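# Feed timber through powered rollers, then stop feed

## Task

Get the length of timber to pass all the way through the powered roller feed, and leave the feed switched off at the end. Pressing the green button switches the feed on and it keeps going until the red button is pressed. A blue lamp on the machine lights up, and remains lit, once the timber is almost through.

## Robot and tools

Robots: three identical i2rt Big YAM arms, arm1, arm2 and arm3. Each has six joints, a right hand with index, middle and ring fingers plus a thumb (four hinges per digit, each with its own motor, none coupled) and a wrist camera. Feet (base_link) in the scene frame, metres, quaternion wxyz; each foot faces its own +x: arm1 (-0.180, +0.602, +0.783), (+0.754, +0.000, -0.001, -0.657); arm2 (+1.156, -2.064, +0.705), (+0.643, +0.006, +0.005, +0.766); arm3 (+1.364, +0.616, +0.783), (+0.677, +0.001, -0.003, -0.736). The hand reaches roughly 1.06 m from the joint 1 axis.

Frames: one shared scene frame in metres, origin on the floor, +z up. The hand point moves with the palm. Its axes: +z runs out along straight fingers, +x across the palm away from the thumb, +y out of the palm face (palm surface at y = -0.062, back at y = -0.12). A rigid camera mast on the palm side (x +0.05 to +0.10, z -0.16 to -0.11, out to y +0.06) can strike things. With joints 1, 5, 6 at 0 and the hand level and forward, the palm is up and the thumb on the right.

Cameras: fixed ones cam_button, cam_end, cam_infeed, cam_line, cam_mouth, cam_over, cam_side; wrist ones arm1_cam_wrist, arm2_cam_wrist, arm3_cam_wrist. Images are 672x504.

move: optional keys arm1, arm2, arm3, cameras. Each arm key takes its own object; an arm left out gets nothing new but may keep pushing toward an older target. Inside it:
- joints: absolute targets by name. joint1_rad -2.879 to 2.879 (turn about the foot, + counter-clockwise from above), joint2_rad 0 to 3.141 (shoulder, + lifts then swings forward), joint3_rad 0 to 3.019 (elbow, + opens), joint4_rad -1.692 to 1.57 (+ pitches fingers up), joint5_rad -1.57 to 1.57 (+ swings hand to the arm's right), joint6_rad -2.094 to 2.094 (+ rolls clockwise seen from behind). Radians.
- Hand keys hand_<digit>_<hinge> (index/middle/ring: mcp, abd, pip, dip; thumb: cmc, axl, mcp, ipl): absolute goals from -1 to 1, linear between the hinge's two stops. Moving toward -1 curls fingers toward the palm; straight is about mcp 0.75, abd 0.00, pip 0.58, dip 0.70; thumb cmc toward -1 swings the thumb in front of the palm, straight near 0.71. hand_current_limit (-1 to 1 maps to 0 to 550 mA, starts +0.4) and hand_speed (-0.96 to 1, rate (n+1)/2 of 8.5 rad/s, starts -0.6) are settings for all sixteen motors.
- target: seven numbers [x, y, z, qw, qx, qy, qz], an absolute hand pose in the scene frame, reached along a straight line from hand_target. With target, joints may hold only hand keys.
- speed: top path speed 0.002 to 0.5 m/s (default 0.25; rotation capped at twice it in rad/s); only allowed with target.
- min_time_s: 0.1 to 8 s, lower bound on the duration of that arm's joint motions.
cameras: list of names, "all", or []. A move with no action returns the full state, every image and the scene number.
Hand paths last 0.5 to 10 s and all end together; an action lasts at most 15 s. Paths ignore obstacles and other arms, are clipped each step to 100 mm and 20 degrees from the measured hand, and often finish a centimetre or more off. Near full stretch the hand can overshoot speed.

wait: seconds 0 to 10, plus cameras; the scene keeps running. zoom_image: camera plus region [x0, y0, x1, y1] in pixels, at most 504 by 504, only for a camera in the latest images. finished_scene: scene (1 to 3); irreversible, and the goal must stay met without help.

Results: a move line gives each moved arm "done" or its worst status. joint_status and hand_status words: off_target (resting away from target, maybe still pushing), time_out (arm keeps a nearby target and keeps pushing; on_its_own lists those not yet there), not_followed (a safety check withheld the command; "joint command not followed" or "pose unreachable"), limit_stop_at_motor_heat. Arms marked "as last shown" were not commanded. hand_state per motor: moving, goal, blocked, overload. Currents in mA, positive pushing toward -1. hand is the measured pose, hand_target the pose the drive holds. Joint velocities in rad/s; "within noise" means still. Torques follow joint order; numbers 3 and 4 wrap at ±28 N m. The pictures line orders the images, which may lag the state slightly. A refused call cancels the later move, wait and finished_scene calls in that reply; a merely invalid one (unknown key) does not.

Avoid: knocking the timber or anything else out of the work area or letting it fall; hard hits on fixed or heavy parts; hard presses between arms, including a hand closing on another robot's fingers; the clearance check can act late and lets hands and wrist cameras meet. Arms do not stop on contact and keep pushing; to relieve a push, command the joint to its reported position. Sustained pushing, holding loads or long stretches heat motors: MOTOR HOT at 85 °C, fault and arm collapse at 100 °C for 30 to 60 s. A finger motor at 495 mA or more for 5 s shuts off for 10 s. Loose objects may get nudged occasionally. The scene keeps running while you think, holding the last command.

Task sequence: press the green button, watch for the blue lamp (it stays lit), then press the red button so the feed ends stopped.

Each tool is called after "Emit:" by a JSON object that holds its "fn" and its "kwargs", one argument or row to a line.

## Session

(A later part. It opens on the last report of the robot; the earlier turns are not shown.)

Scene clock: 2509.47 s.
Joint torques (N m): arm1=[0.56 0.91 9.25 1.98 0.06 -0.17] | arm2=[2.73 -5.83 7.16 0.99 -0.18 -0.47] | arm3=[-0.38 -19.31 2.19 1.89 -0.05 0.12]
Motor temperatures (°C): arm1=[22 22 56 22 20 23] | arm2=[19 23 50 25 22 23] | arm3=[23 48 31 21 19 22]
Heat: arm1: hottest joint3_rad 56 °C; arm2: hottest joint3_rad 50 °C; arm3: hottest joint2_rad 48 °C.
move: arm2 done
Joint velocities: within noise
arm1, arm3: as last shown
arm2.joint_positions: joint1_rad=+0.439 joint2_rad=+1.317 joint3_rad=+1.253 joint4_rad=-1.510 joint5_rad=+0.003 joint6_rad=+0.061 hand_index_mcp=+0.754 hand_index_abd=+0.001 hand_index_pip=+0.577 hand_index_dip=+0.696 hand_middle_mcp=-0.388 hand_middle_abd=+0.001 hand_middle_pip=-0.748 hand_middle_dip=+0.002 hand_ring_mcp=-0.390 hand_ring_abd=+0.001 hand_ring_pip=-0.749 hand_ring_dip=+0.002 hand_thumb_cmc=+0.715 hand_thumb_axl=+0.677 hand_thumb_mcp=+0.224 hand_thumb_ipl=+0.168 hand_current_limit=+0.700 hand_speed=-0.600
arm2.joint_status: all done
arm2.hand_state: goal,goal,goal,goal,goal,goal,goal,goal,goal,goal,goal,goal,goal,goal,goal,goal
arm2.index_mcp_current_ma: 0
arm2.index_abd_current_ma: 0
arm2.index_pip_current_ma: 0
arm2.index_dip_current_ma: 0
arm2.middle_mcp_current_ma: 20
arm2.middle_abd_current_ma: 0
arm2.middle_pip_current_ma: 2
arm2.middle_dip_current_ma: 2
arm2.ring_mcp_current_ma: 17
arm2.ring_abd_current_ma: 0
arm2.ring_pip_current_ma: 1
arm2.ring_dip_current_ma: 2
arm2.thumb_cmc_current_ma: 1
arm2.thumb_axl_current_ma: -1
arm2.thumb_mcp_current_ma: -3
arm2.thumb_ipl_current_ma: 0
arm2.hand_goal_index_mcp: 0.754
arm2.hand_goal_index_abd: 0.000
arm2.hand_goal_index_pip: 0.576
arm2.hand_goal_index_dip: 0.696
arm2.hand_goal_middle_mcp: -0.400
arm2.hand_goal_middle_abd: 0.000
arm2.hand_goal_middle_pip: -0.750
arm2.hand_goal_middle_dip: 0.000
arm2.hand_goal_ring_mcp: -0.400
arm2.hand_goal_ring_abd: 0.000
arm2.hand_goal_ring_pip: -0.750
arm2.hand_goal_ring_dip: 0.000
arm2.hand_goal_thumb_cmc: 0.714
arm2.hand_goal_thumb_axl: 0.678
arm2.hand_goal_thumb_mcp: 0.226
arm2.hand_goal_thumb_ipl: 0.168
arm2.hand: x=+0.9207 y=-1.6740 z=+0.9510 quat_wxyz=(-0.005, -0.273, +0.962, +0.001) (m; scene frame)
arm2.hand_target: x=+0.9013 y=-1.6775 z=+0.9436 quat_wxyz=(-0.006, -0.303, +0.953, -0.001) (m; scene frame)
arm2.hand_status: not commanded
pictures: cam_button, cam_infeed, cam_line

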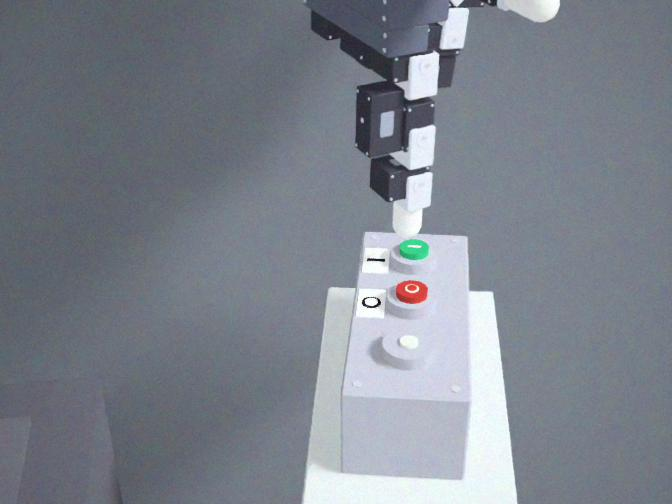

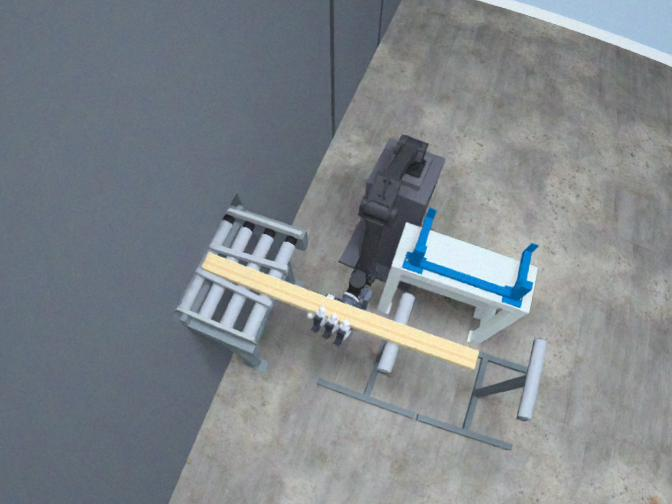

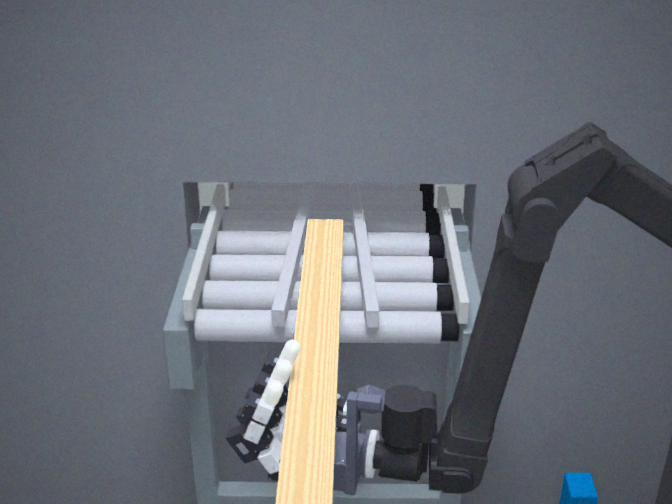

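Emit:
{"fn": "move", "kwargs": {
  "arm2": {"joints": {"joint1_rad": 0.47, "joint2_rad": 1.34, "joint3_rad": 1.228, "joint4_rad": -1.455, "joint5_rad": 0.0, "joint6_rad": 0.03}, "min_time_s": 2},
  "cameras": ["cam_button", "cam_infeed", "cam_line"]
}}

Emit:
{"fn": "zoom_image", "kwargs": {
  "camera": "cam_button",
  "region": [330, 130, 490, 290]
}}

Scene clock: 2521.23 s.
Joint torques (N m): arm1=[0.56 0.91 9.25 1.98 0.06 -0.17] | arm2=[3.02 -6.18 7.16 1.02 -0.19 -0.45] | arm3=[-0.32 -19.37 2.28 1.87 -0.04 0.12]
Motor temperatures (°C): arm1=[22 22 56 22 20 23] | arm2=[19 23 49 25 22 23] | arm3=[23 49 30 21 19 22]
Heat: arm1: hottest joint3_rad 56 °C; arm2: hottest joint3_rad 49 °C; arm3: hottest joint2_rad 49 °C.
move: arm2 done
Joint velocities: within noise
arm1, arm3: as last shown
arm2.joint_positions: joint1_rad=+0.439 joint2_rad=+1.317 joint3_rad=+1.226 joint4_rad=-1.471 joint5_rad=+0.003 joint6_rad=+0.061 hand_index_mcp=+0.754 hand_index_abd=+0.001 hand_index_pip=+0.577 hand_index_dip=+0.696 hand_middle_mcp=-0.388 hand_middle_abd=+0.001 hand_middle_pip=-0.748 hand_middle_dip=+0.002 hand_ring_mcp=-0.390 hand_ring_abd=+0.001 hand_ring_pip=-0.749 hand_ring_dip=+0.002 hand_thumb_cmc=+0.715 hand_thumb_axl=+0.677 hand_thumb_mcp=+0.224 hand_thumb_ipl=+0.168 hand_current_limit=+0.700 hand_speed=-0.600
arm2.joint_status: all done
arm2.hand_state: goal,goal,goal,goal,goal,goal,goal,goal,goal,goal,goal,goal,goal,goal,goal,goal
arm2.index_mcp_current_ma: 0
arm2.index_abd_current_ma: 0
arm2.index_pip_current_ma: 0
arm2.index_dip_current_ma: 0
arm2.middle_mcp_current_ma: 20
arm2.middle_abd_current_ma: 0
arm2.middle_pip_current_ma: 2
arm2.middle_dip_current_ma: 2
arm2.ring_mcp_current_ma: 17
arm2.ring_abd_current_ma: 0
arm2.ring_pip_current_ma: 1
arm2.ring_dip_current_ma: 2
arm2.thumb_cmc_current_ma: 1
arm2.thumb_axl_current_ma: -1
arm2.thumb_mcp_current_ma: -3
arm2.thumb_ipl_current_ma: 0
arm2.hand_goal_index_mcp: 0.754
arm2.hand_goal_index_abd: 0.000
arm2.hand_goal_index_pip: 0.576
arm2.hand_goal_index_dip: 0.696
arm2.hand_goal_middle_mcp: -0.400
arm2.hand_goal_middle_abd: 0.000
arm2.hand_goal_middle_pip: -0.750
arm2.hand_goal_middle_dip: 0.000
arm2.hand_goal_ring_mcp: -0.400
arm2.hand_goal_ring_abd: 0.000
arm2.hand_goal_ring_pip: -0.750
arm2.hand_goal_ring_dip: 0.000
arm2.hand_goal_thumb_cmc: 0.714
arm2.hand_goal_thumb_axl: 0.678
arm2.hand_goal_thumb_mcp: 0.226
arm2.hand_goal_thumb_ipl: 0.168
arm2.hand: x=+0.9194 y=-1.6724 z=+0.9413 quat_wxyz=(-0.007, -0.273, +0.962, +0.007) (m; scene frame)
arm2.hand_target: x=+0.8999 y=-1.6759 z=+0.9340 quat_wxyz=(-0.008, -0.303, +0.953, +0.004) (m; scene frame)
arm2.hand_status: not commanded
pictures: cam_button, cam_infeed, cam_line

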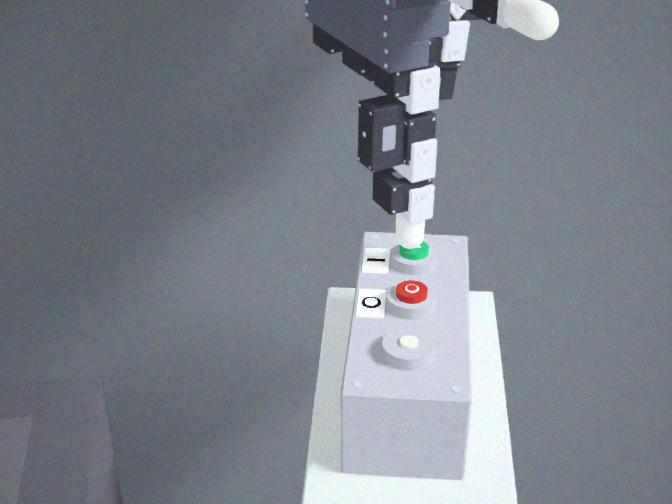

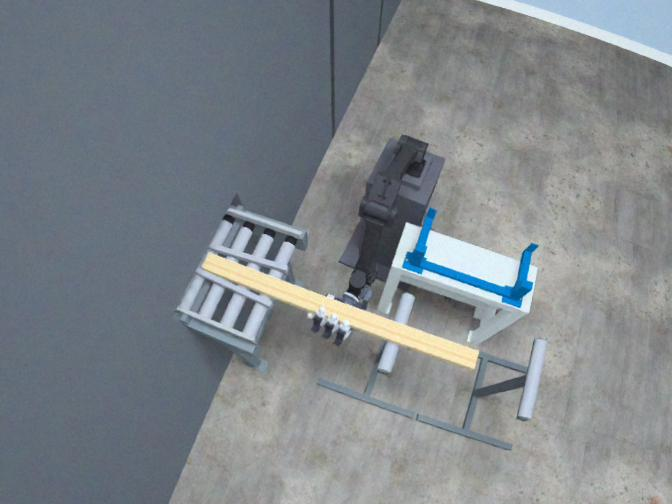

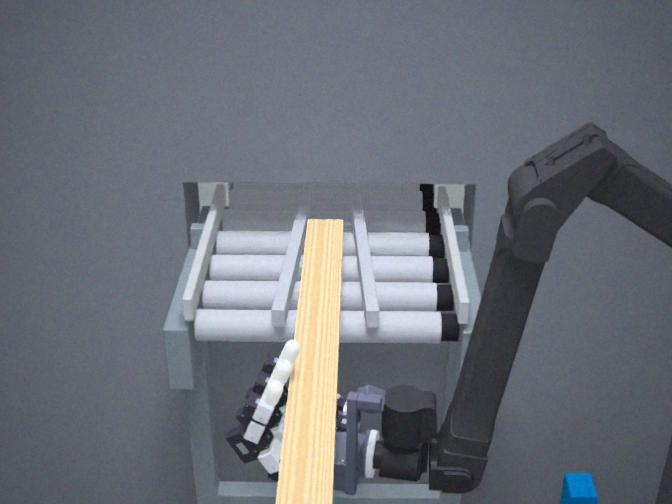

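Scaled by 3.150 from the camera's 672x504 image, which has a finer 960x720 frame.

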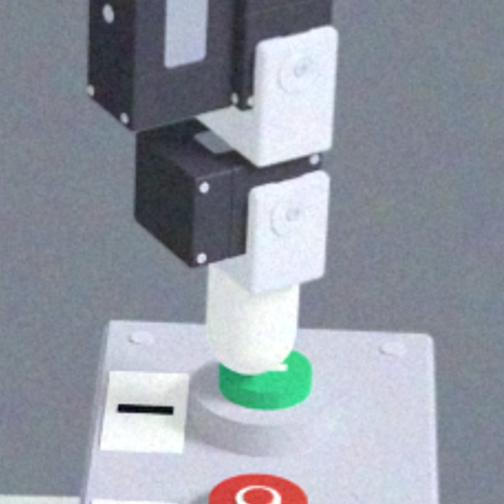

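Emit:
{"fn": "move", "kwargs": {
  "arm2": {"joints": {"joint1_rad": 0.47, "joint2_rad": 1.34, "joint3_rad": 1.21, "joint4_rad": -1.435, "joint5_rad": 0.0, "joint6_rad": 0.03}, "min_time_s": 1.5},
  "cameras": ["cam_button", "cam_infeed", "cam_side"]
}}

Emit:
{"fn": "zoom_image", "kwargs": {
  "camera": "cam_button",
  "region": [330, 130, 490, 290]
}}

Scene clock: 2529.30 s.
Joint torques (N m): arm1=[0.56 0.91 9.25 1.96 0.06 -0.17] | arm2=[3.25 -6.48 6.45 1.37 -0.15 -0.47] | arm3=[-0.44 -19.49 2.26 1.88 -0.05 0.11]
Motor temperatures (°C): arm1=[22 22 56 22 20 23] | arm2=[20 23 49 25 22 23] | arm3=[23 49 30 21 19 22]
Heat: arm1: hottest joint3_rad 56 °C; arm2: hottest joint3_rad 49 °C; arm3: hottest joint2_rad 49 °C.
move: arm2 done
Joint velocities: within noise
arm1, arm3: as last shown
arm2.joint_positions: joint1_rad=+0.439 joint2_rad=+1.317 joint3_rad=+1.215 joint4_rad=-1.457 joint5_rad=+0.003 joint6_rad=+0.061 hand_index_mcp=+0.758 hand_index_abd=+0.000 hand_index_pip=+0.578 hand_index_dip=+0.696 hand_middle_mcp=-0.388 hand_middle_abd=+0.001 hand_middle_pip=-0.748 hand_middle_dip=+0.002 hand_ring_mcp=-0.390 hand_ring_abd=+0.001 hand_ring_pip=-0.749 hand_ring_dip=+0.002 hand_thumb_cmc=+0.715 hand_thumb_axl=+0.677 hand_thumb_mcp=+0.224 hand_thumb_ipl=+0.168 hand_current_limit=+0.700 hand_speed=-0.600
arm2.joint_status: all done
arm2.hand_state: goal,goal,goal,goal,goal,goal,goal,goal,goal,goal,goal,goal,goal,goal,goal,goal
arm2.index_mcp_current_ma: 5
arm2.index_abd_current_ma: 0
arm2.index_pip_current_ma: 2
arm2.index_dip_current_ma: 0
arm2.middle_mcp_current_ma: 20
arm2.middle_abd_current_ma: 0
arm2.middle_pip_current_ma: 2
arm2.middle_dip_current_ma: 2
arm2.ring_mcp_current_ma: 17
arm2.ring_abd_current_ma: 0
arm2.ring_pip_current_ma: 1
arm2.ring_dip_current_ma: 2
arm2.thumb_cmc_current_ma: 1
arm2.thumb_axl_current_ma: -1
arm2.thumb_mcp_current_ma: -3
arm2.thumb_ipl_current_ma: 0
arm2.hand_goal_index_mcp: 0.754
arm2.hand_goal_index_abd: 0.000
arm2.hand_goal_index_pip: 0.576
arm2.hand_goal_index_dip: 0.696
arm2.hand_goal_middle_mcp: -0.400
arm2.hand_goal_middle_abd: 0.000
arm2.hand_goal_middle_pip: -0.750
arm2.hand_goal_middle_dip: 0.000
arm2.hand_goal_ring_mcp: -0.400
arm2.hand_goal_ring_abd: 0.000
arm2.hand_goal_ring_pip: -0.750
arm2.hand_goal_ring_dip: 0.000
arm2.hand_goal_thumb_cmc: 0.714
arm2.hand_goal_thumb_axl: 0.678
arm2.hand_goal_thumb_mcp: 0.226
arm2.hand_goal_thumb_ipl: 0.168
arm2.hand: x=+0.9191 y=-1.6719 z=+0.9378 quat_wxyz=(-0.008, -0.273, +0.962, +0.009) (m; scene frame)
arm2.hand_target: x=+0.9000 y=-1.6761 z=+0.9274 quat_wxyz=(-0.008, -0.303, +0.953, +0.005) (m; scene frame)
arm2.hand_status: not commanded
pictures: cam_button, cam_infeed, cam_side

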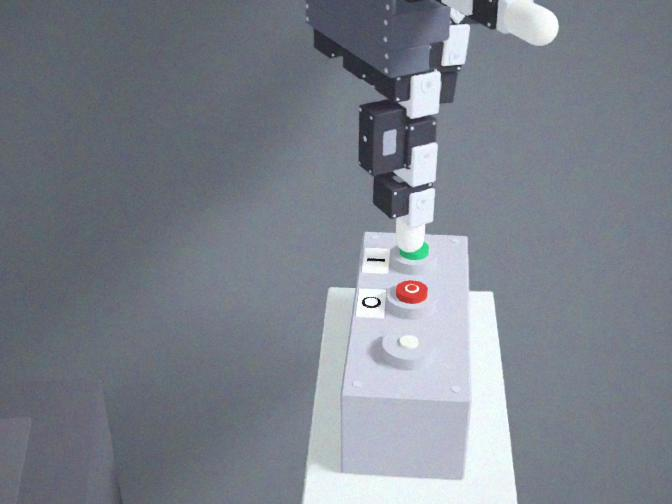

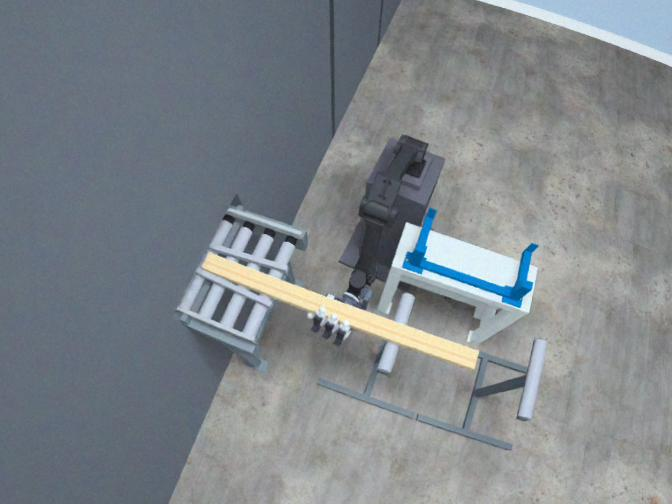

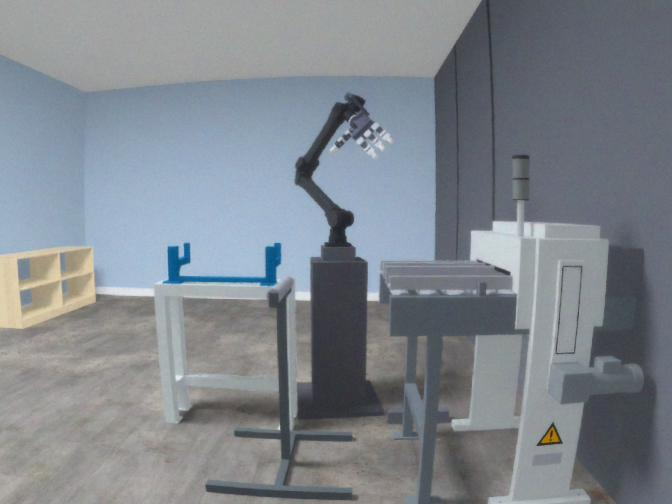

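Scaled by 3.150 from the camera's 672x504 image, which has a finer 960x720 frame.

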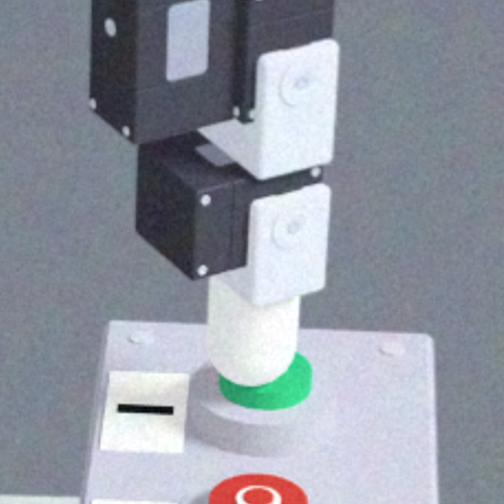

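Emit:
{"fn": "move", "kwargs": {
  "arm2": {"joints": {"joint1_rad": 0.47, "joint2_rad": 1.34, "joint3_rad": 1.185, "joint4_rad": -1.41, "joint5_rad": 0.0, "joint6_rad": 0.03}, "min_time_s": 1.5},
  "cameras": ["cam_button", "cam_infeed", "cam_side"]
}}

Emit:
{"fn": "zoom_image", "kwargs": {
  "camera": "cam_button",
  "region": [330, 130, 490, 290]
}}

Scene clock: 2536.97 s.
Joint torques (N m): arm1=[0.5 0.91 9.25 1.96 0.06 -0.17] | arm2=[3.08 -6.3 5.72 1.46 -0.24 -0.49] | arm3=[-0.5 -19.14 2.32 1.87 -0.05 0.11]
Motor temperatures (°C): arm1=[22 22 56 22 20 23] | arm2=[20 23 49 25 22 23] | arm3=[23 48 30 21 19 22]
Heat: arm1: hottest joint3_rad 56 °C; arm2: hottest joint3_rad 49 °C; arm3: hottest joint2_rad 48 °C.
move: arm2 done
Joint velocities: within noise
arm1.joint_positions: joint1_rad=+0.588 joint2_rad=+0.584 joint3_rad=+1.318 joint4_rad=-1.380 joint5_rad=+0.037 joint6_rad=+1.119 hand_index_mcp=+0.755 hand_index_abd=+0.000 hand_index_pip=+0.577 hand_index_dip=+0.696 hand_middle_mcp=+0.755 hand_middle_abd=+0.000 hand_middle_pip=+0.577 hand_middle_dip=+0.696 hand_ring_mcp=+0.755 hand_ring_abd=+0.000 hand_ring_pip=+0.577 hand_ring_dip=+0.696 hand_thumb_cmc=+0.715 hand_thumb_axl=+0.677 hand_thumb_mcp=+0.225 hand_thumb_ipl=+0.168 hand_current_limit=+0.400 hand_speed=-0.600
arm1.joint_status: not commanded
arm1.hand_state: goal,goal,goal,goal,goal,goal,goal,goal,goal,goal,goal,goal,goal,goal,goal,goal
arm1.index_mcp_current_ma: 4
arm1.index_abd_current_ma: 1
arm1.index_pip_current_ma: 4
arm1.index_dip_current_ma: 0
arm1.middle_mcp_current_ma: 4
arm1.middle_abd_current_ma: 1
arm1.middle_pip_current_ma: 4
arm1.middle_dip_current_ma: 0
arm1.ring_mcp_current_ma: 4
arm1.ring_abd_current_ma: 1
arm1.ring_pip_current_ma: 4
arm1.ring_dip_current_ma: 0
arm1.thumb_cmc_current_ma: 3
arm1.thumb_axl_current_ma: -4
arm1.thumb_mcp_current_ma: -4
arm1.thumb_ipl_current_ma: -2
arm1.hand_goal_index_mcp: 0.754
arm1.hand_goal_index_abd: 0.000
arm1.hand_goal_index_pip: 0.576
arm1.hand_goal_index_dip: 0.696
arm1.hand_goal_middle_mcp: 0.754
arm1.hand_goal_middle_abd: 0.000
arm1.hand_goal_middle_pip: 0.576
arm1.hand_goal_middle_dip: 0.696
arm1.hand_goal_ring_mcp: 0.754
arm1.hand_goal_ring_abd: 0.000
arm1.hand_goal_ring_pip: 0.576
arm1.hand_goal_ring_dip: 0.696
arm1.hand_goal_thumb_cmc: 0.714
arm1.hand_goal_thumb_axl: 0.678
arm1.hand_goal_thumb_mcp: 0.226
arm1.hand_goal_thumb_ipl: 0.168
arm1.hand: x=-0.0978 y=+0.3671 z=+1.3021 quat_wxyz=(+0.283, +0.875, -0.184, +0.347) (m; scene frame)
arm1.hand_target: x=-0.0967 y=+0.3700 z=+1.3126 quat_wxyz=(+0.287, +0.871, -0.178, +0.357) (m; scene frame)
arm1.hand_status: not commanded
arm2.joint_positions: joint1_rad=+0.439 joint2_rad=+1.317 joint3_rad=+1.201 joint4_rad=-1.434 joint5_rad=+0.006 joint6_rad=+0.062 hand_index_mcp=+0.768 hand_index_abd=-0.004 hand_index_pip=+0.586 hand_index_dip=+0.699 hand_middle_mcp=-0.388 hand_middle_abd=+0.001 hand_middle_pip=-0.748 hand_middle_dip=+0.002 hand_ring_mcp=-0.390 hand_ring_abd=+0.001 hand_ring_pip=-0.749 hand_ring_dip=+0.002 hand_thumb_cmc=+0.715 hand_thumb_axl=+0.677 hand_thumb_mcp=+0.224 hand_thumb_ipl=+0.168 hand_current_limit=+0.700 hand_speed=-0.600
arm2.joint_status: all done
arm2.hand_state: goal,goal,goal,goal,goal,goal,goal,goal,goal,goal,goal,goal,goal,goal,goal,goal
arm2.index_mcp_current_ma: 25
arm2.index_abd_current_ma: -4
arm2.index_pip_current_ma: 15
arm2.index_dip_current_ma: 3
arm2.middle_mcp_current_ma: 20
arm2.middle_abd_current_ma: 0
arm2.middle_pip_current_ma: 2
arm2.middle_dip_current_ma: 2
arm2.ring_mcp_current_ma: 17
arm2.ring_abd_current_ma: 0
arm2.ring_pip_current_ma: 1
arm2.ring_dip_current_ma: 2
arm2.thumb_cmc_current_ma: 1
arm2.thumb_axl_current_ma: -1
arm2.thumb_mcp_current_ma: -3
arm2.thumb_ipl_current_ma: 0
arm2.hand_goal_index_mcp: 0.754
arm2.hand_goal_index_abd: 0.000
arm2.hand_goal_index_pip: 0.576
arm2.hand_goal_index_dip: 0.696
arm2.hand_goal_middle_mcp: -0.400
arm2.hand_goal_middle_abd: 0.000
arm2.hand_goal_middle_pip: -0.750
arm2.hand_goal_middle_dip: 0.000
arm2.hand_goal_ring_mcp: -0.400
arm2.hand_goal_ring_abd: 0.000
arm2.hand_goal_ring_pip: -0.750
arm2.hand_goal_ring_dip: 0.000
arm2.hand_goal_thumb_cmc: 0.714
arm2.hand_goal_thumb_axl: 0.678
arm2.hand_goal_thumb_mcp: 0.226
arm2.hand_goal_thumb_ipl: 0.168
arm2.hand: x=+0.9185 y=-1.6704 z=+0.9334 quat_wxyz=(-0.008, -0.272, +0.962, +0.013) (m; scene frame)
arm2.hand_target: x=+0.9007 y=-1.6773 z=+0.9178 quat_wxyz=(-0.008, -0.303, +0.953, +0.005) (m; scene frame)
arm2.hand_status: not commanded
arm3.joint_positions: joint1_rad=+0.023 joint2_rad=+2.577 joint3_rad=+1.184 joint4_rad=+1.405 joint5_rad=+0.118 joint6_rad=-0.007 hand_index_mcp=-0.041 hand_index_abd=-0.003 hand_index_pip=-0.204 hand_index_dip=+0.695 hand_middle_mcp=-0.043 hand_middle_abd=-0.003 hand_middle_pip=-0.204 hand_middle_dip=+0.698 hand_ring_mcp=-0.043 hand_ring_abd=-0.002 hand_ring_pip=-0.204 hand_ring_dip=+0.697 hand_thumb_cmc=+0.730 hand_thumb_axl=+0.687 hand_thumb_mcp=-0.448 hand_thumb_ipl=-0.154 hand_current_limit=+0.700 hand_speed=-0.850
arm3.joint_status: not commanded
arm3.hand_state: goal,goal,goal,goal,goal,goal,goal,goal,goal,goal,goal,goal,goal,goal,goal,goal
arm3.index_mcp_current_ma: 4
arm3.index_abd_current_ma: 0
arm3.index_pip_current_ma: -1
arm3.index_dip_current_ma: 0
arm3.middle_mcp_current_ma: 2
arm3.middle_abd_current_ma: -1
arm3.middle_pip_current_ma: -1
arm3.middle_dip_current_ma: 0
arm3.ring_mcp_current_ma: 3
arm3.ring_abd_current_ma: 0
arm3.ring_pip_current_ma: -1
arm3.ring_dip_current_ma: 0
arm3.thumb_cmc_current_ma: 10
arm3.thumb_axl_current_ma: 5
arm3.thumb_mcp_current_ma: 0
arm3.thumb_ipl_current_ma: 0
arm3.hand_goal_index_mcp: -0.050
arm3.hand_goal_index_abd: 0.000
arm3.hand_goal_index_pip: -0.200
arm3.hand_goal_index_dip: 0.696
arm3.hand_goal_middle_mcp: -0.050
arm3.hand_goal_middle_abd: 0.000
arm3.hand_goal_middle_pip: -0.200
arm3.hand_goal_middle_dip: 0.696
arm3.hand_goal_ring_mcp: -0.050
arm3.hand_goal_ring_abd: 0.000
arm3.hand_goal_ring_pip: -0.200
arm3.hand_goal_ring_dip: 0.696
arm3.hand_goal_thumb_cmc: 0.714
arm3.hand_goal_thumb_axl: 0.678
arm3.hand_goal_thumb_mcp: -0.448
arm3.hand_goal_thumb_ipl: -0.156
arm3.hand: x=+1.2801 y=-0.0692 z=+0.7726 quat_wxyz=(+0.710, +0.699, -0.062, -0.063) (m; scene frame)
arm3.hand_target: x=+1.2789 y=-0.0679 z=+0.7719 quat_wxyz=(+0.704, +0.704, -0.063, -0.063) (m; scene frame)
arm3.hand_status: not commanded
pictures: cam_button, cam_infeed, cam_side

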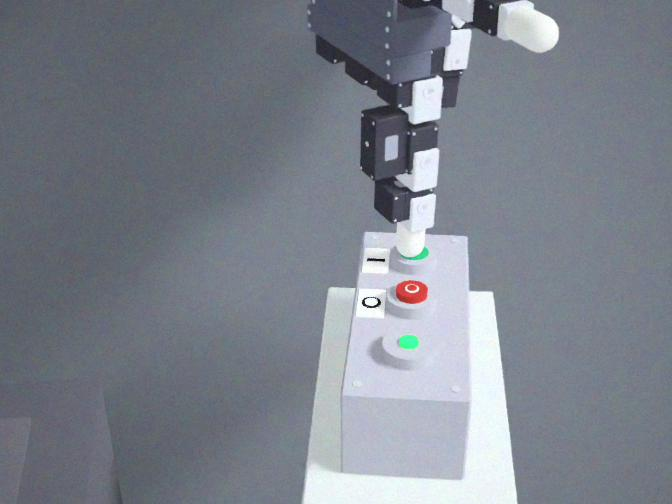

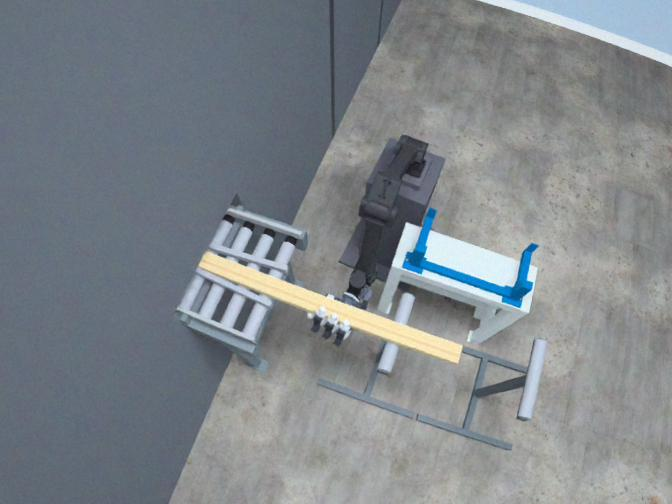

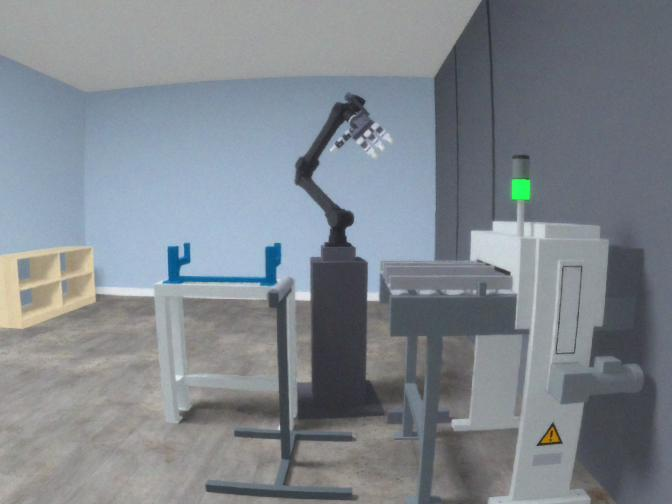

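Scaled by 3.150 from the camera's 672x504 image, which has a finer 960x720 frame.

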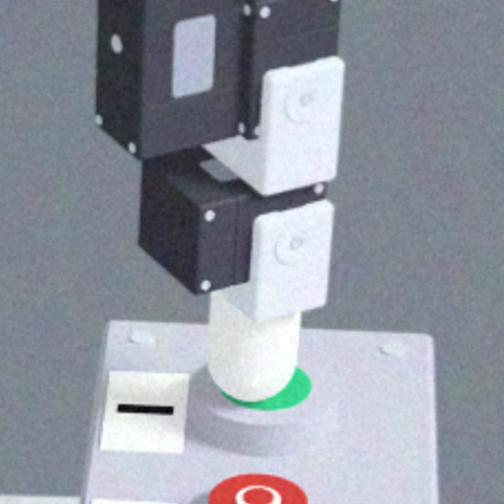

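Emit:
{"fn": "move", "kwargs": {
  "arm2": {"joints": {"joint1_rad": 0.45, "joint2_rad": 1.317, "joint3_rad": 1.30, "joint4_rad": -1.55}, "min_time_s": 1},
  "cameras": ["cam_button", "cam_infeed", "cam_side", "cam_over"]
}}

Scene clock: 2547.17 s.
Joint torques (N m): arm1=[0.5 0.91 9.25 1.98 0.06 -0.17] | arm2=[1.32 -7.71 10.56 0.09 -0.12 -0.3] | arm3=[-0.5 -19.19 2.25 1.87 -0.05 0.12]
Motor temperatures (°C): arm1=[22 22 56 22 20 23] | arm2=[20 23 48 25 22 23] | arm3=[23 45 30 21 19 22]
Heat: arm1: hottest joint3_rad 56 °C; arm2: hottest joint3_rad 48 °C; arm3: hottest joint2_rad 45 °C.
move: arm2 done
Joint velocities: within noise
arm1, arm3: as last shown
arm2.joint_positions: joint1_rad=+0.440 joint2_rad=+1.317 joint3_rad=+1.249 joint4_rad=-1.543 joint5_rad=+0.002 joint6_rad=+0.044 hand_index_mcp=+0.749 hand_index_abd=-0.003 hand_index_pip=+0.572 hand_index_dip=+0.694 hand_middle_mcp=-0.388 hand_middle_abd=+0.001 hand_middle_pip=-0.748 hand_middle_dip=+0.002 hand_ring_mcp=-0.390 hand_ring_abd=+0.001 hand_ring_pip=-0.749 hand_ring_dip=+0.002 hand_thumb_cmc=+0.715 hand_thumb_axl=+0.677 hand_thumb_mcp=+0.224 hand_thumb_ipl=+0.168 hand_current_limit=+0.700 hand_speed=-0.600
arm2.joint_status: all done
arm2.hand_state: goal,goal,goal,goal,goal,goal,goal,goal,goal,goal,goal,goal,goal,goal,goal,goal
arm2.index_mcp_current_ma: -7
arm2.index_abd_current_ma: -2
arm2.index_pip_current_ma: -4
arm2.index_dip_current_ma: -2
arm2.middle_mcp_current_ma: 20
arm2.middle_abd_current_ma: 0
arm2.middle_pip_current_ma: 2
arm2.middle_dip_current_ma: 2
arm2.ring_mcp_current_ma: 17
arm2.ring_abd_current_ma: 0
arm2.ring_pip_current_ma: 1
arm2.ring_dip_current_ma: 2
arm2.thumb_cmc_current_ma: 1
arm2.thumb_axl_current_ma: -1
arm2.thumb_mcp_current_ma: -3
arm2.thumb_ipl_current_ma: 0
arm2.hand_goal_index_mcp: 0.754
arm2.hand_goal_index_abd: 0.000
arm2.hand_goal_index_pip: 0.576
arm2.hand_goal_index_dip: 0.696
arm2.hand_goal_middle_mcp: -0.400
arm2.hand_goal_middle_abd: 0.000
arm2.hand_goal_middle_pip: -0.750
arm2.hand_goal_middle_dip: 0.000
arm2.hand_goal_ring_mcp: -0.400
arm2.hand_goal_ring_abd: 0.000
arm2.hand_goal_ring_pip: -0.750
arm2.hand_goal_ring_dip: 0.000
arm2.hand_goal_thumb_cmc: 0.714
arm2.hand_goal_thumb_axl: 0.678
arm2.hand_goal_thumb_mcp: 0.226
arm2.hand_goal_thumb_ipl: 0.168
arm2.hand: x=+0.9240 y=-1.6826 z=+0.9464 quat_wxyz=(+0.000, -0.282, +0.959, -0.016) (m; scene frame)
arm2.hand_target: x=+0.9121 y=-1.6760 z=+0.9694 quat_wxyz=(-0.008, -0.293, +0.956, +0.004) (m; scene frame)
arm2.hand_status: not commanded
arm3.joint_positions: joint1_rad=+0.023 joint2_rad=+2.576 joint3_rad=+1.184 joint4_rad=+1.405 joint5_rad=+0.118 joint6_rad=-0.007 hand_index_mcp=-0.041 hand_index_abd=-0.003 hand_index_pip=-0.204 hand_index_dip=+0.695 hand_middle_mcp=-0.043 hand_middle_abd=-0.003 hand_middle_pip=-0.204 hand_middle_dip=+0.698 hand_ring_mcp=-0.043 hand_ring_abd=-0.002 hand_ring_pip=-0.204 hand_ring_dip=+0.697 hand_thumb_cmc=+0.730 hand_thumb_axl=+0.687 hand_thumb_mcp=-0.448 hand_thumb_ipl=-0.154 hand_current_limit=+0.700 hand_speed=-0.850
arm3.hand: x=+1.2801 y=-0.0693 z=+0.7731 quat_wxyz=(+0.710, +0.699, -0.062, -0.063) (m; scene frame)
arm3.hand_target: x=+1.2789 y=-0.0679 z=+0.7720 quat_wxyz=(+0.704, +0.704, -0.063, -0.063) (m; scene frame)
pictures: cam_button, cam_infeed, cam_over, cam_side

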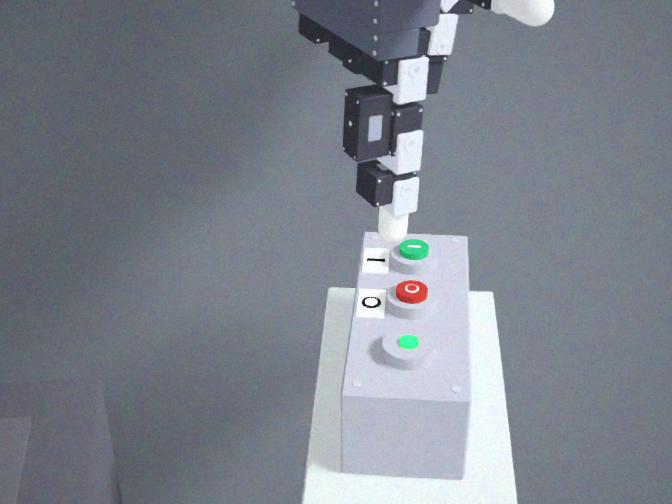

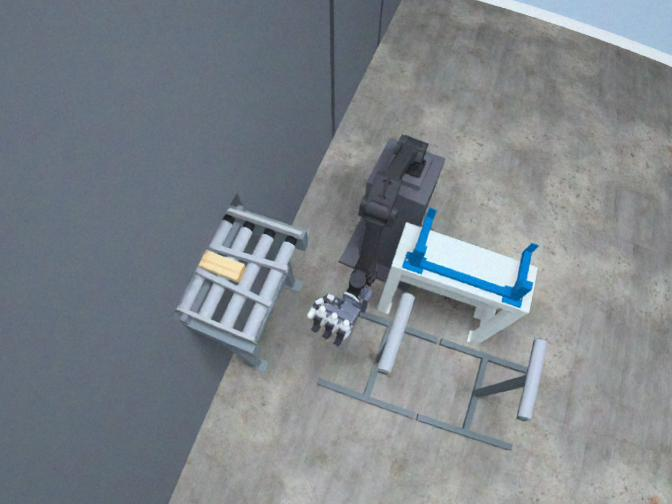

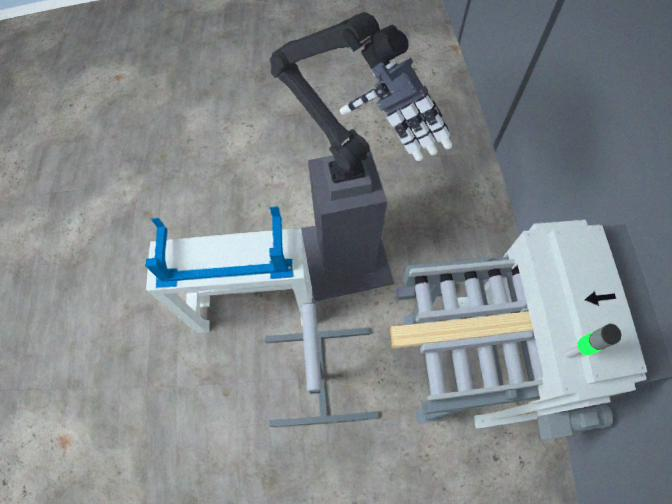

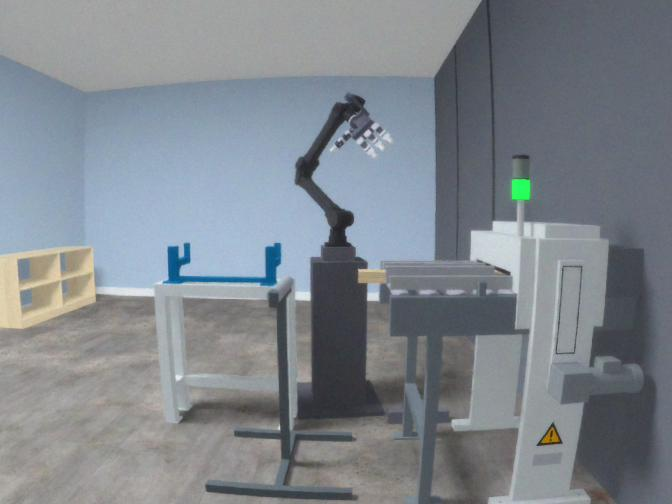

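Emit:
{"fn": "move", "kwargs": {
  "arm2": {"joints": {"joint1_rad": 0.306, "joint2_rad": 1.255, "joint3_rad": 1.235, "joint4_rad": -1.52, "joint5_rad": 0.0, "joint6_rad": 0.03}, "min_time_s": 0.8},
  "cameras": ["cam_button", "cam_over", "cam_side"]
}}

Scene clock: 2558.93 s.
Joint torques (N m): arm1=[0.56 0.97 9.25 1.96 0.06 -0.17] | arm2=[-0.56 -8.41 7.17 0.88 -0.06 -0.26] | arm3=[-0.38 -19.31 2.33 1.91 -0.06 0.12]
Motor temperatures (°C): arm1=[22 22 56 22 20 23] | arm2=[20 23 50 25 22 23] | arm3=[23 44 30 21 19 22]
Heat: arm1: hottest joint3_rad 56 °C; arm2: hottest joint3_rad 50 °C; arm3: hottest joint2_rad 44 °C.
move: arm2 done
Joint velocities: within noise
arm1, arm3: as last shown
arm2.joint_positions: joint1_rad=+0.316 joint2_rad=+1.274 joint3_rad=+1.232 joint4_rad=-1.531 joint5_rad=+0.000 joint6_rad=+0.039 hand_index_mcp=+0.749 hand_index_abd=-0.003 hand_index_pip=+0.572 hand_index_dip=+0.694 hand_middle_mcp=-0.388 hand_middle_abd=+0.001 hand_middle_pip=-0.748 hand_middle_dip=+0.002 hand_ring_mcp=-0.390 hand_ring_abd=+0.001 hand_ring_pip=-0.749 hand_ring_dip=+0.002 hand_thumb_cmc=+0.715 hand_thumb_axl=+0.677 hand_thumb_mcp=+0.224 hand_thumb_ipl=+0.168 hand_current_limit=+0.700 hand_speed=-0.600
arm2.joint_status: all done
arm2.hand_state: goal,goal,goal,goal,goal,goal,goal,goal,goal,goal,goal,goal,goal,goal,goal,goal
arm2.index_mcp_current_ma: -6
arm2.index_abd_current_ma: -2
arm2.index_pip_current_ma: -4
arm2.index_dip_current_ma: -2
arm2.middle_mcp_current_ma: 20
arm2.middle_abd_current_ma: 0
arm2.middle_pip_current_ma: 2
arm2.middle_dip_current_ma: 2
arm2.ring_mcp_current_ma: 17
arm2.ring_abd_current_ma: 0
arm2.ring_pip_current_ma: 1
arm2.ring_dip_current_ma: 2
arm2.thumb_cmc_current_ma: 1
arm2.thumb_axl_current_ma: -1
arm2.thumb_mcp_current_ma: -3
arm2.thumb_ipl_current_ma: 0
arm2.hand_goal_index_mcp: 0.754
arm2.hand_goal_index_abd: 0.000
arm2.hand_goal_index_pip: 0.576
arm2.hand_goal_index_dip: 0.696
arm2.hand_goal_middle_mcp: -0.400
arm2.hand_goal_middle_abd: 0.000
arm2.hand_goal_middle_pip: -0.750
arm2.hand_goal_middle_dip: 0.000
arm2.hand_goal_ring_mcp: -0.400
arm2.hand_goal_ring_abd: 0.000
arm2.hand_goal_ring_pip: -0.750
arm2.hand_goal_ring_dip: 0.000
arm2.hand_goal_thumb_cmc: 0.714
arm2.hand_goal_thumb_axl: 0.678
arm2.hand_goal_thumb_mcp: 0.226
arm2.hand_goal_thumb_ipl: 0.168
arm2.hand: x=+0.9753 y=-1.6626 z=+0.9568 quat_wxyz=(-0.007, -0.224, +0.974, +0.001) (m; scene frame)
arm2.hand_target: x=+0.9782 y=-1.6596 z=+0.9672 quat_wxyz=(-0.011, -0.223, +0.975, +0.017) (m; scene frame)
arm2.hand_status: not commanded
pictures: cam_button, cam_over, cam_side

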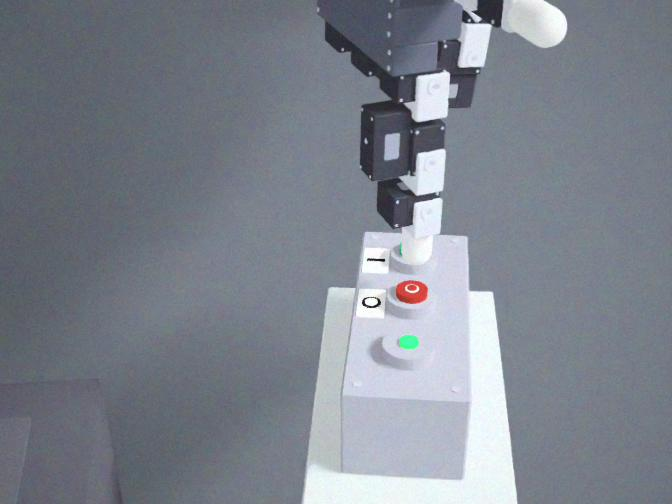

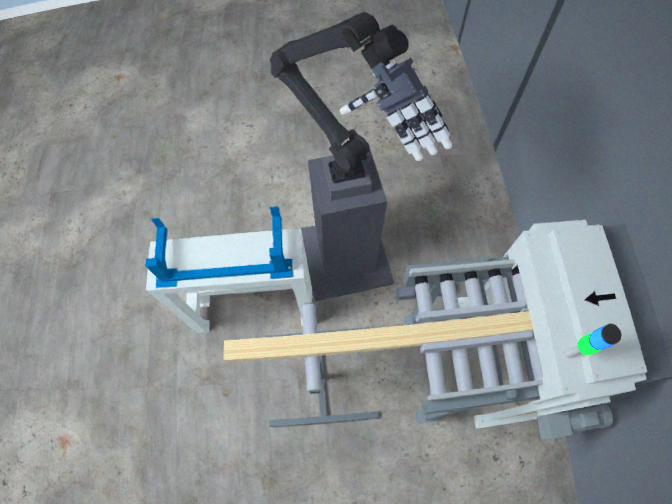

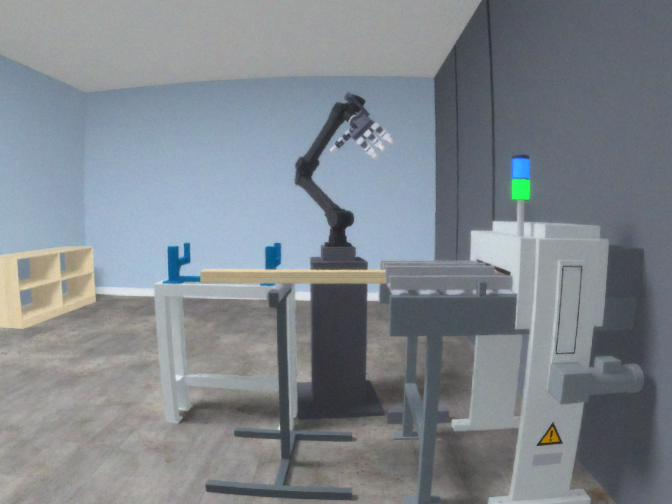

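Emit:
{"fn": "move", "kwargs": {
  "arm2": {"joints": {"joint1_rad": 0.306, "joint2_rad": 1.265, "joint3_rad": 1.155, "joint4_rad": -1.455}, "min_time_s": 0.8},
  "cameras": ["cam_button", "cam_over", "cam_side"]
}}

Scene clock: 2569.10 s.
Joint torques (N m): arm1=[0.5 0.91 9.24 1.96 0.06 -0.17] | arm2=[-0.56 -7 6.06 0.91 -0.07 -0.24] | arm3=[-0.44 -19.19 2.28 1.84 -0.05 0.11]
Motor temperatures (°C): arm1=[22 22 56 22 20 23] | arm2=[19 24 50 25 22 23] | arm3=[23 43 30 20 19 22]
Heat: arm1: hottest joint3_rad 56 °C; arm2: hottest joint3_rad 50 °C; arm3: hottest joint2_rad 43 °C.
move: arm2 done
Joint velocities: within noise
arm1, arm3: as last shown
arm2.joint_positions: joint1_rad=+0.316 joint2_rad=+1.268 joint3_rad=+1.166 joint4_rad=-1.469 joint5_rad=+0.000 joint6_rad=+0.039 hand_index_mcp=+0.759 hand_index_abd=-0.006 hand_index_pip=+0.579 hand_index_dip=+0.696 hand_middle_mcp=-0.388 hand_middle_abd=+0.001 hand_middle_pip=-0.748 hand_middle_dip=+0.002 hand_ring_mcp=-0.390 hand_ring_abd=+0.001 hand_ring_pip=-0.749 hand_ring_dip=+0.002 hand_thumb_cmc=+0.715 hand_thumb_axl=+0.677 hand_thumb_mcp=+0.224 hand_thumb_ipl=+0.168 hand_current_limit=+0.700 hand_speed=-0.600
arm2.joint_status: all done
arm2.hand_state: goal,goal,goal,goal,goal,goal,goal,goal,goal,goal,goal,goal,goal,goal,goal,goal
arm2.index_mcp_current_ma: 5
arm2.index_abd_current_ma: -6
arm2.index_pip_current_ma: 3
arm2.index_dip_current_ma: 0
arm2.middle_mcp_current_ma: 20
arm2.middle_abd_current_ma: 0
arm2.middle_pip_current_ma: 2
arm2.middle_dip_current_ma: 2
arm2.ring_mcp_current_ma: 17
arm2.ring_abd_current_ma: 0
arm2.ring_pip_current_ma: 1
arm2.ring_dip_current_ma: 2
arm2.thumb_cmc_current_ma: 1
arm2.thumb_axl_current_ma: -1
arm2.thumb_mcp_current_ma: -3
arm2.thumb_ipl_current_ma: 0
arm2.hand_goal_index_mcp: 0.754
arm2.hand_goal_index_abd: 0.000
arm2.hand_goal_index_pip: 0.576
arm2.hand_goal_index_dip: 0.696
arm2.hand_goal_middle_mcp: -0.400
arm2.hand_goal_middle_abd: 0.000
arm2.hand_goal_middle_pip: -0.750
arm2.hand_goal_middle_dip: 0.000
arm2.hand_goal_ring_mcp: -0.400
arm2.hand_goal_ring_abd: 0.000
arm2.hand_goal_ring_pip: -0.750
arm2.hand_goal_ring_dip: 0.000
arm2.hand_goal_thumb_cmc: 0.714
arm2.hand_goal_thumb_axl: 0.678
arm2.hand_goal_thumb_mcp: 0.226
arm2.hand_goal_thumb_ipl: 0.168
arm2.hand: x=+0.9764 y=-1.6653 z=+0.9337 quat_wxyz=(-0.008, -0.224, +0.974, +0.002) (m; scene frame)
arm2.hand_target: x=+0.9797 y=-1.6636 z=+0.9312 quat_wxyz=(-0.008, -0.224, +0.975, +0.005) (m; scene frame)
arm2.hand_status: not commanded
pictures: cam_button, cam_over, cam_side

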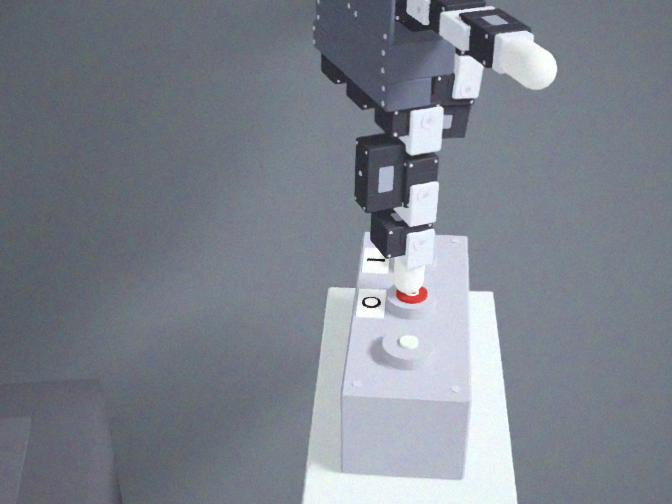

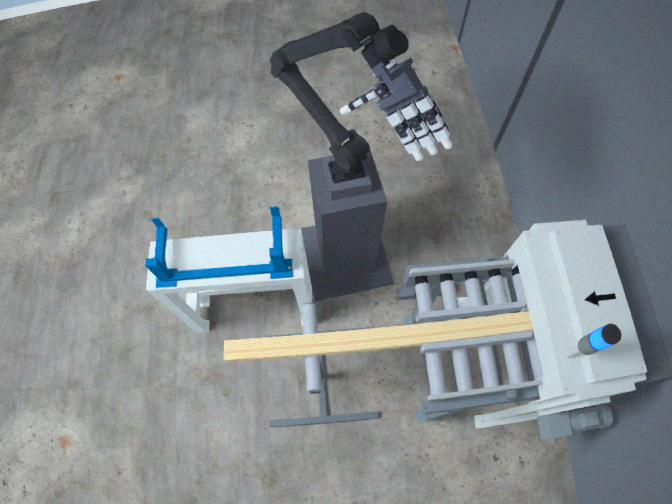

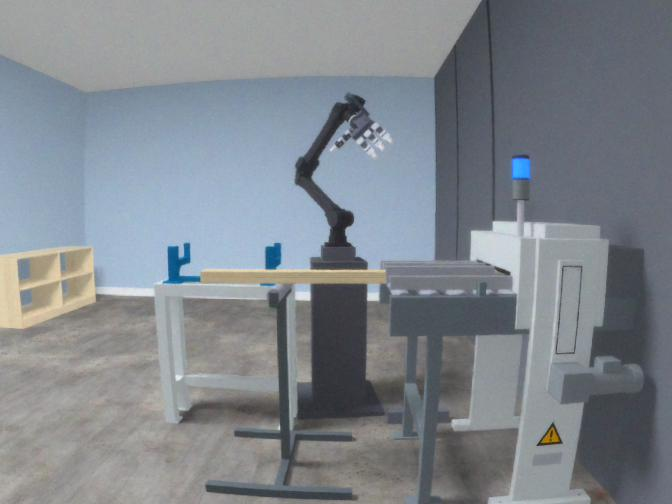

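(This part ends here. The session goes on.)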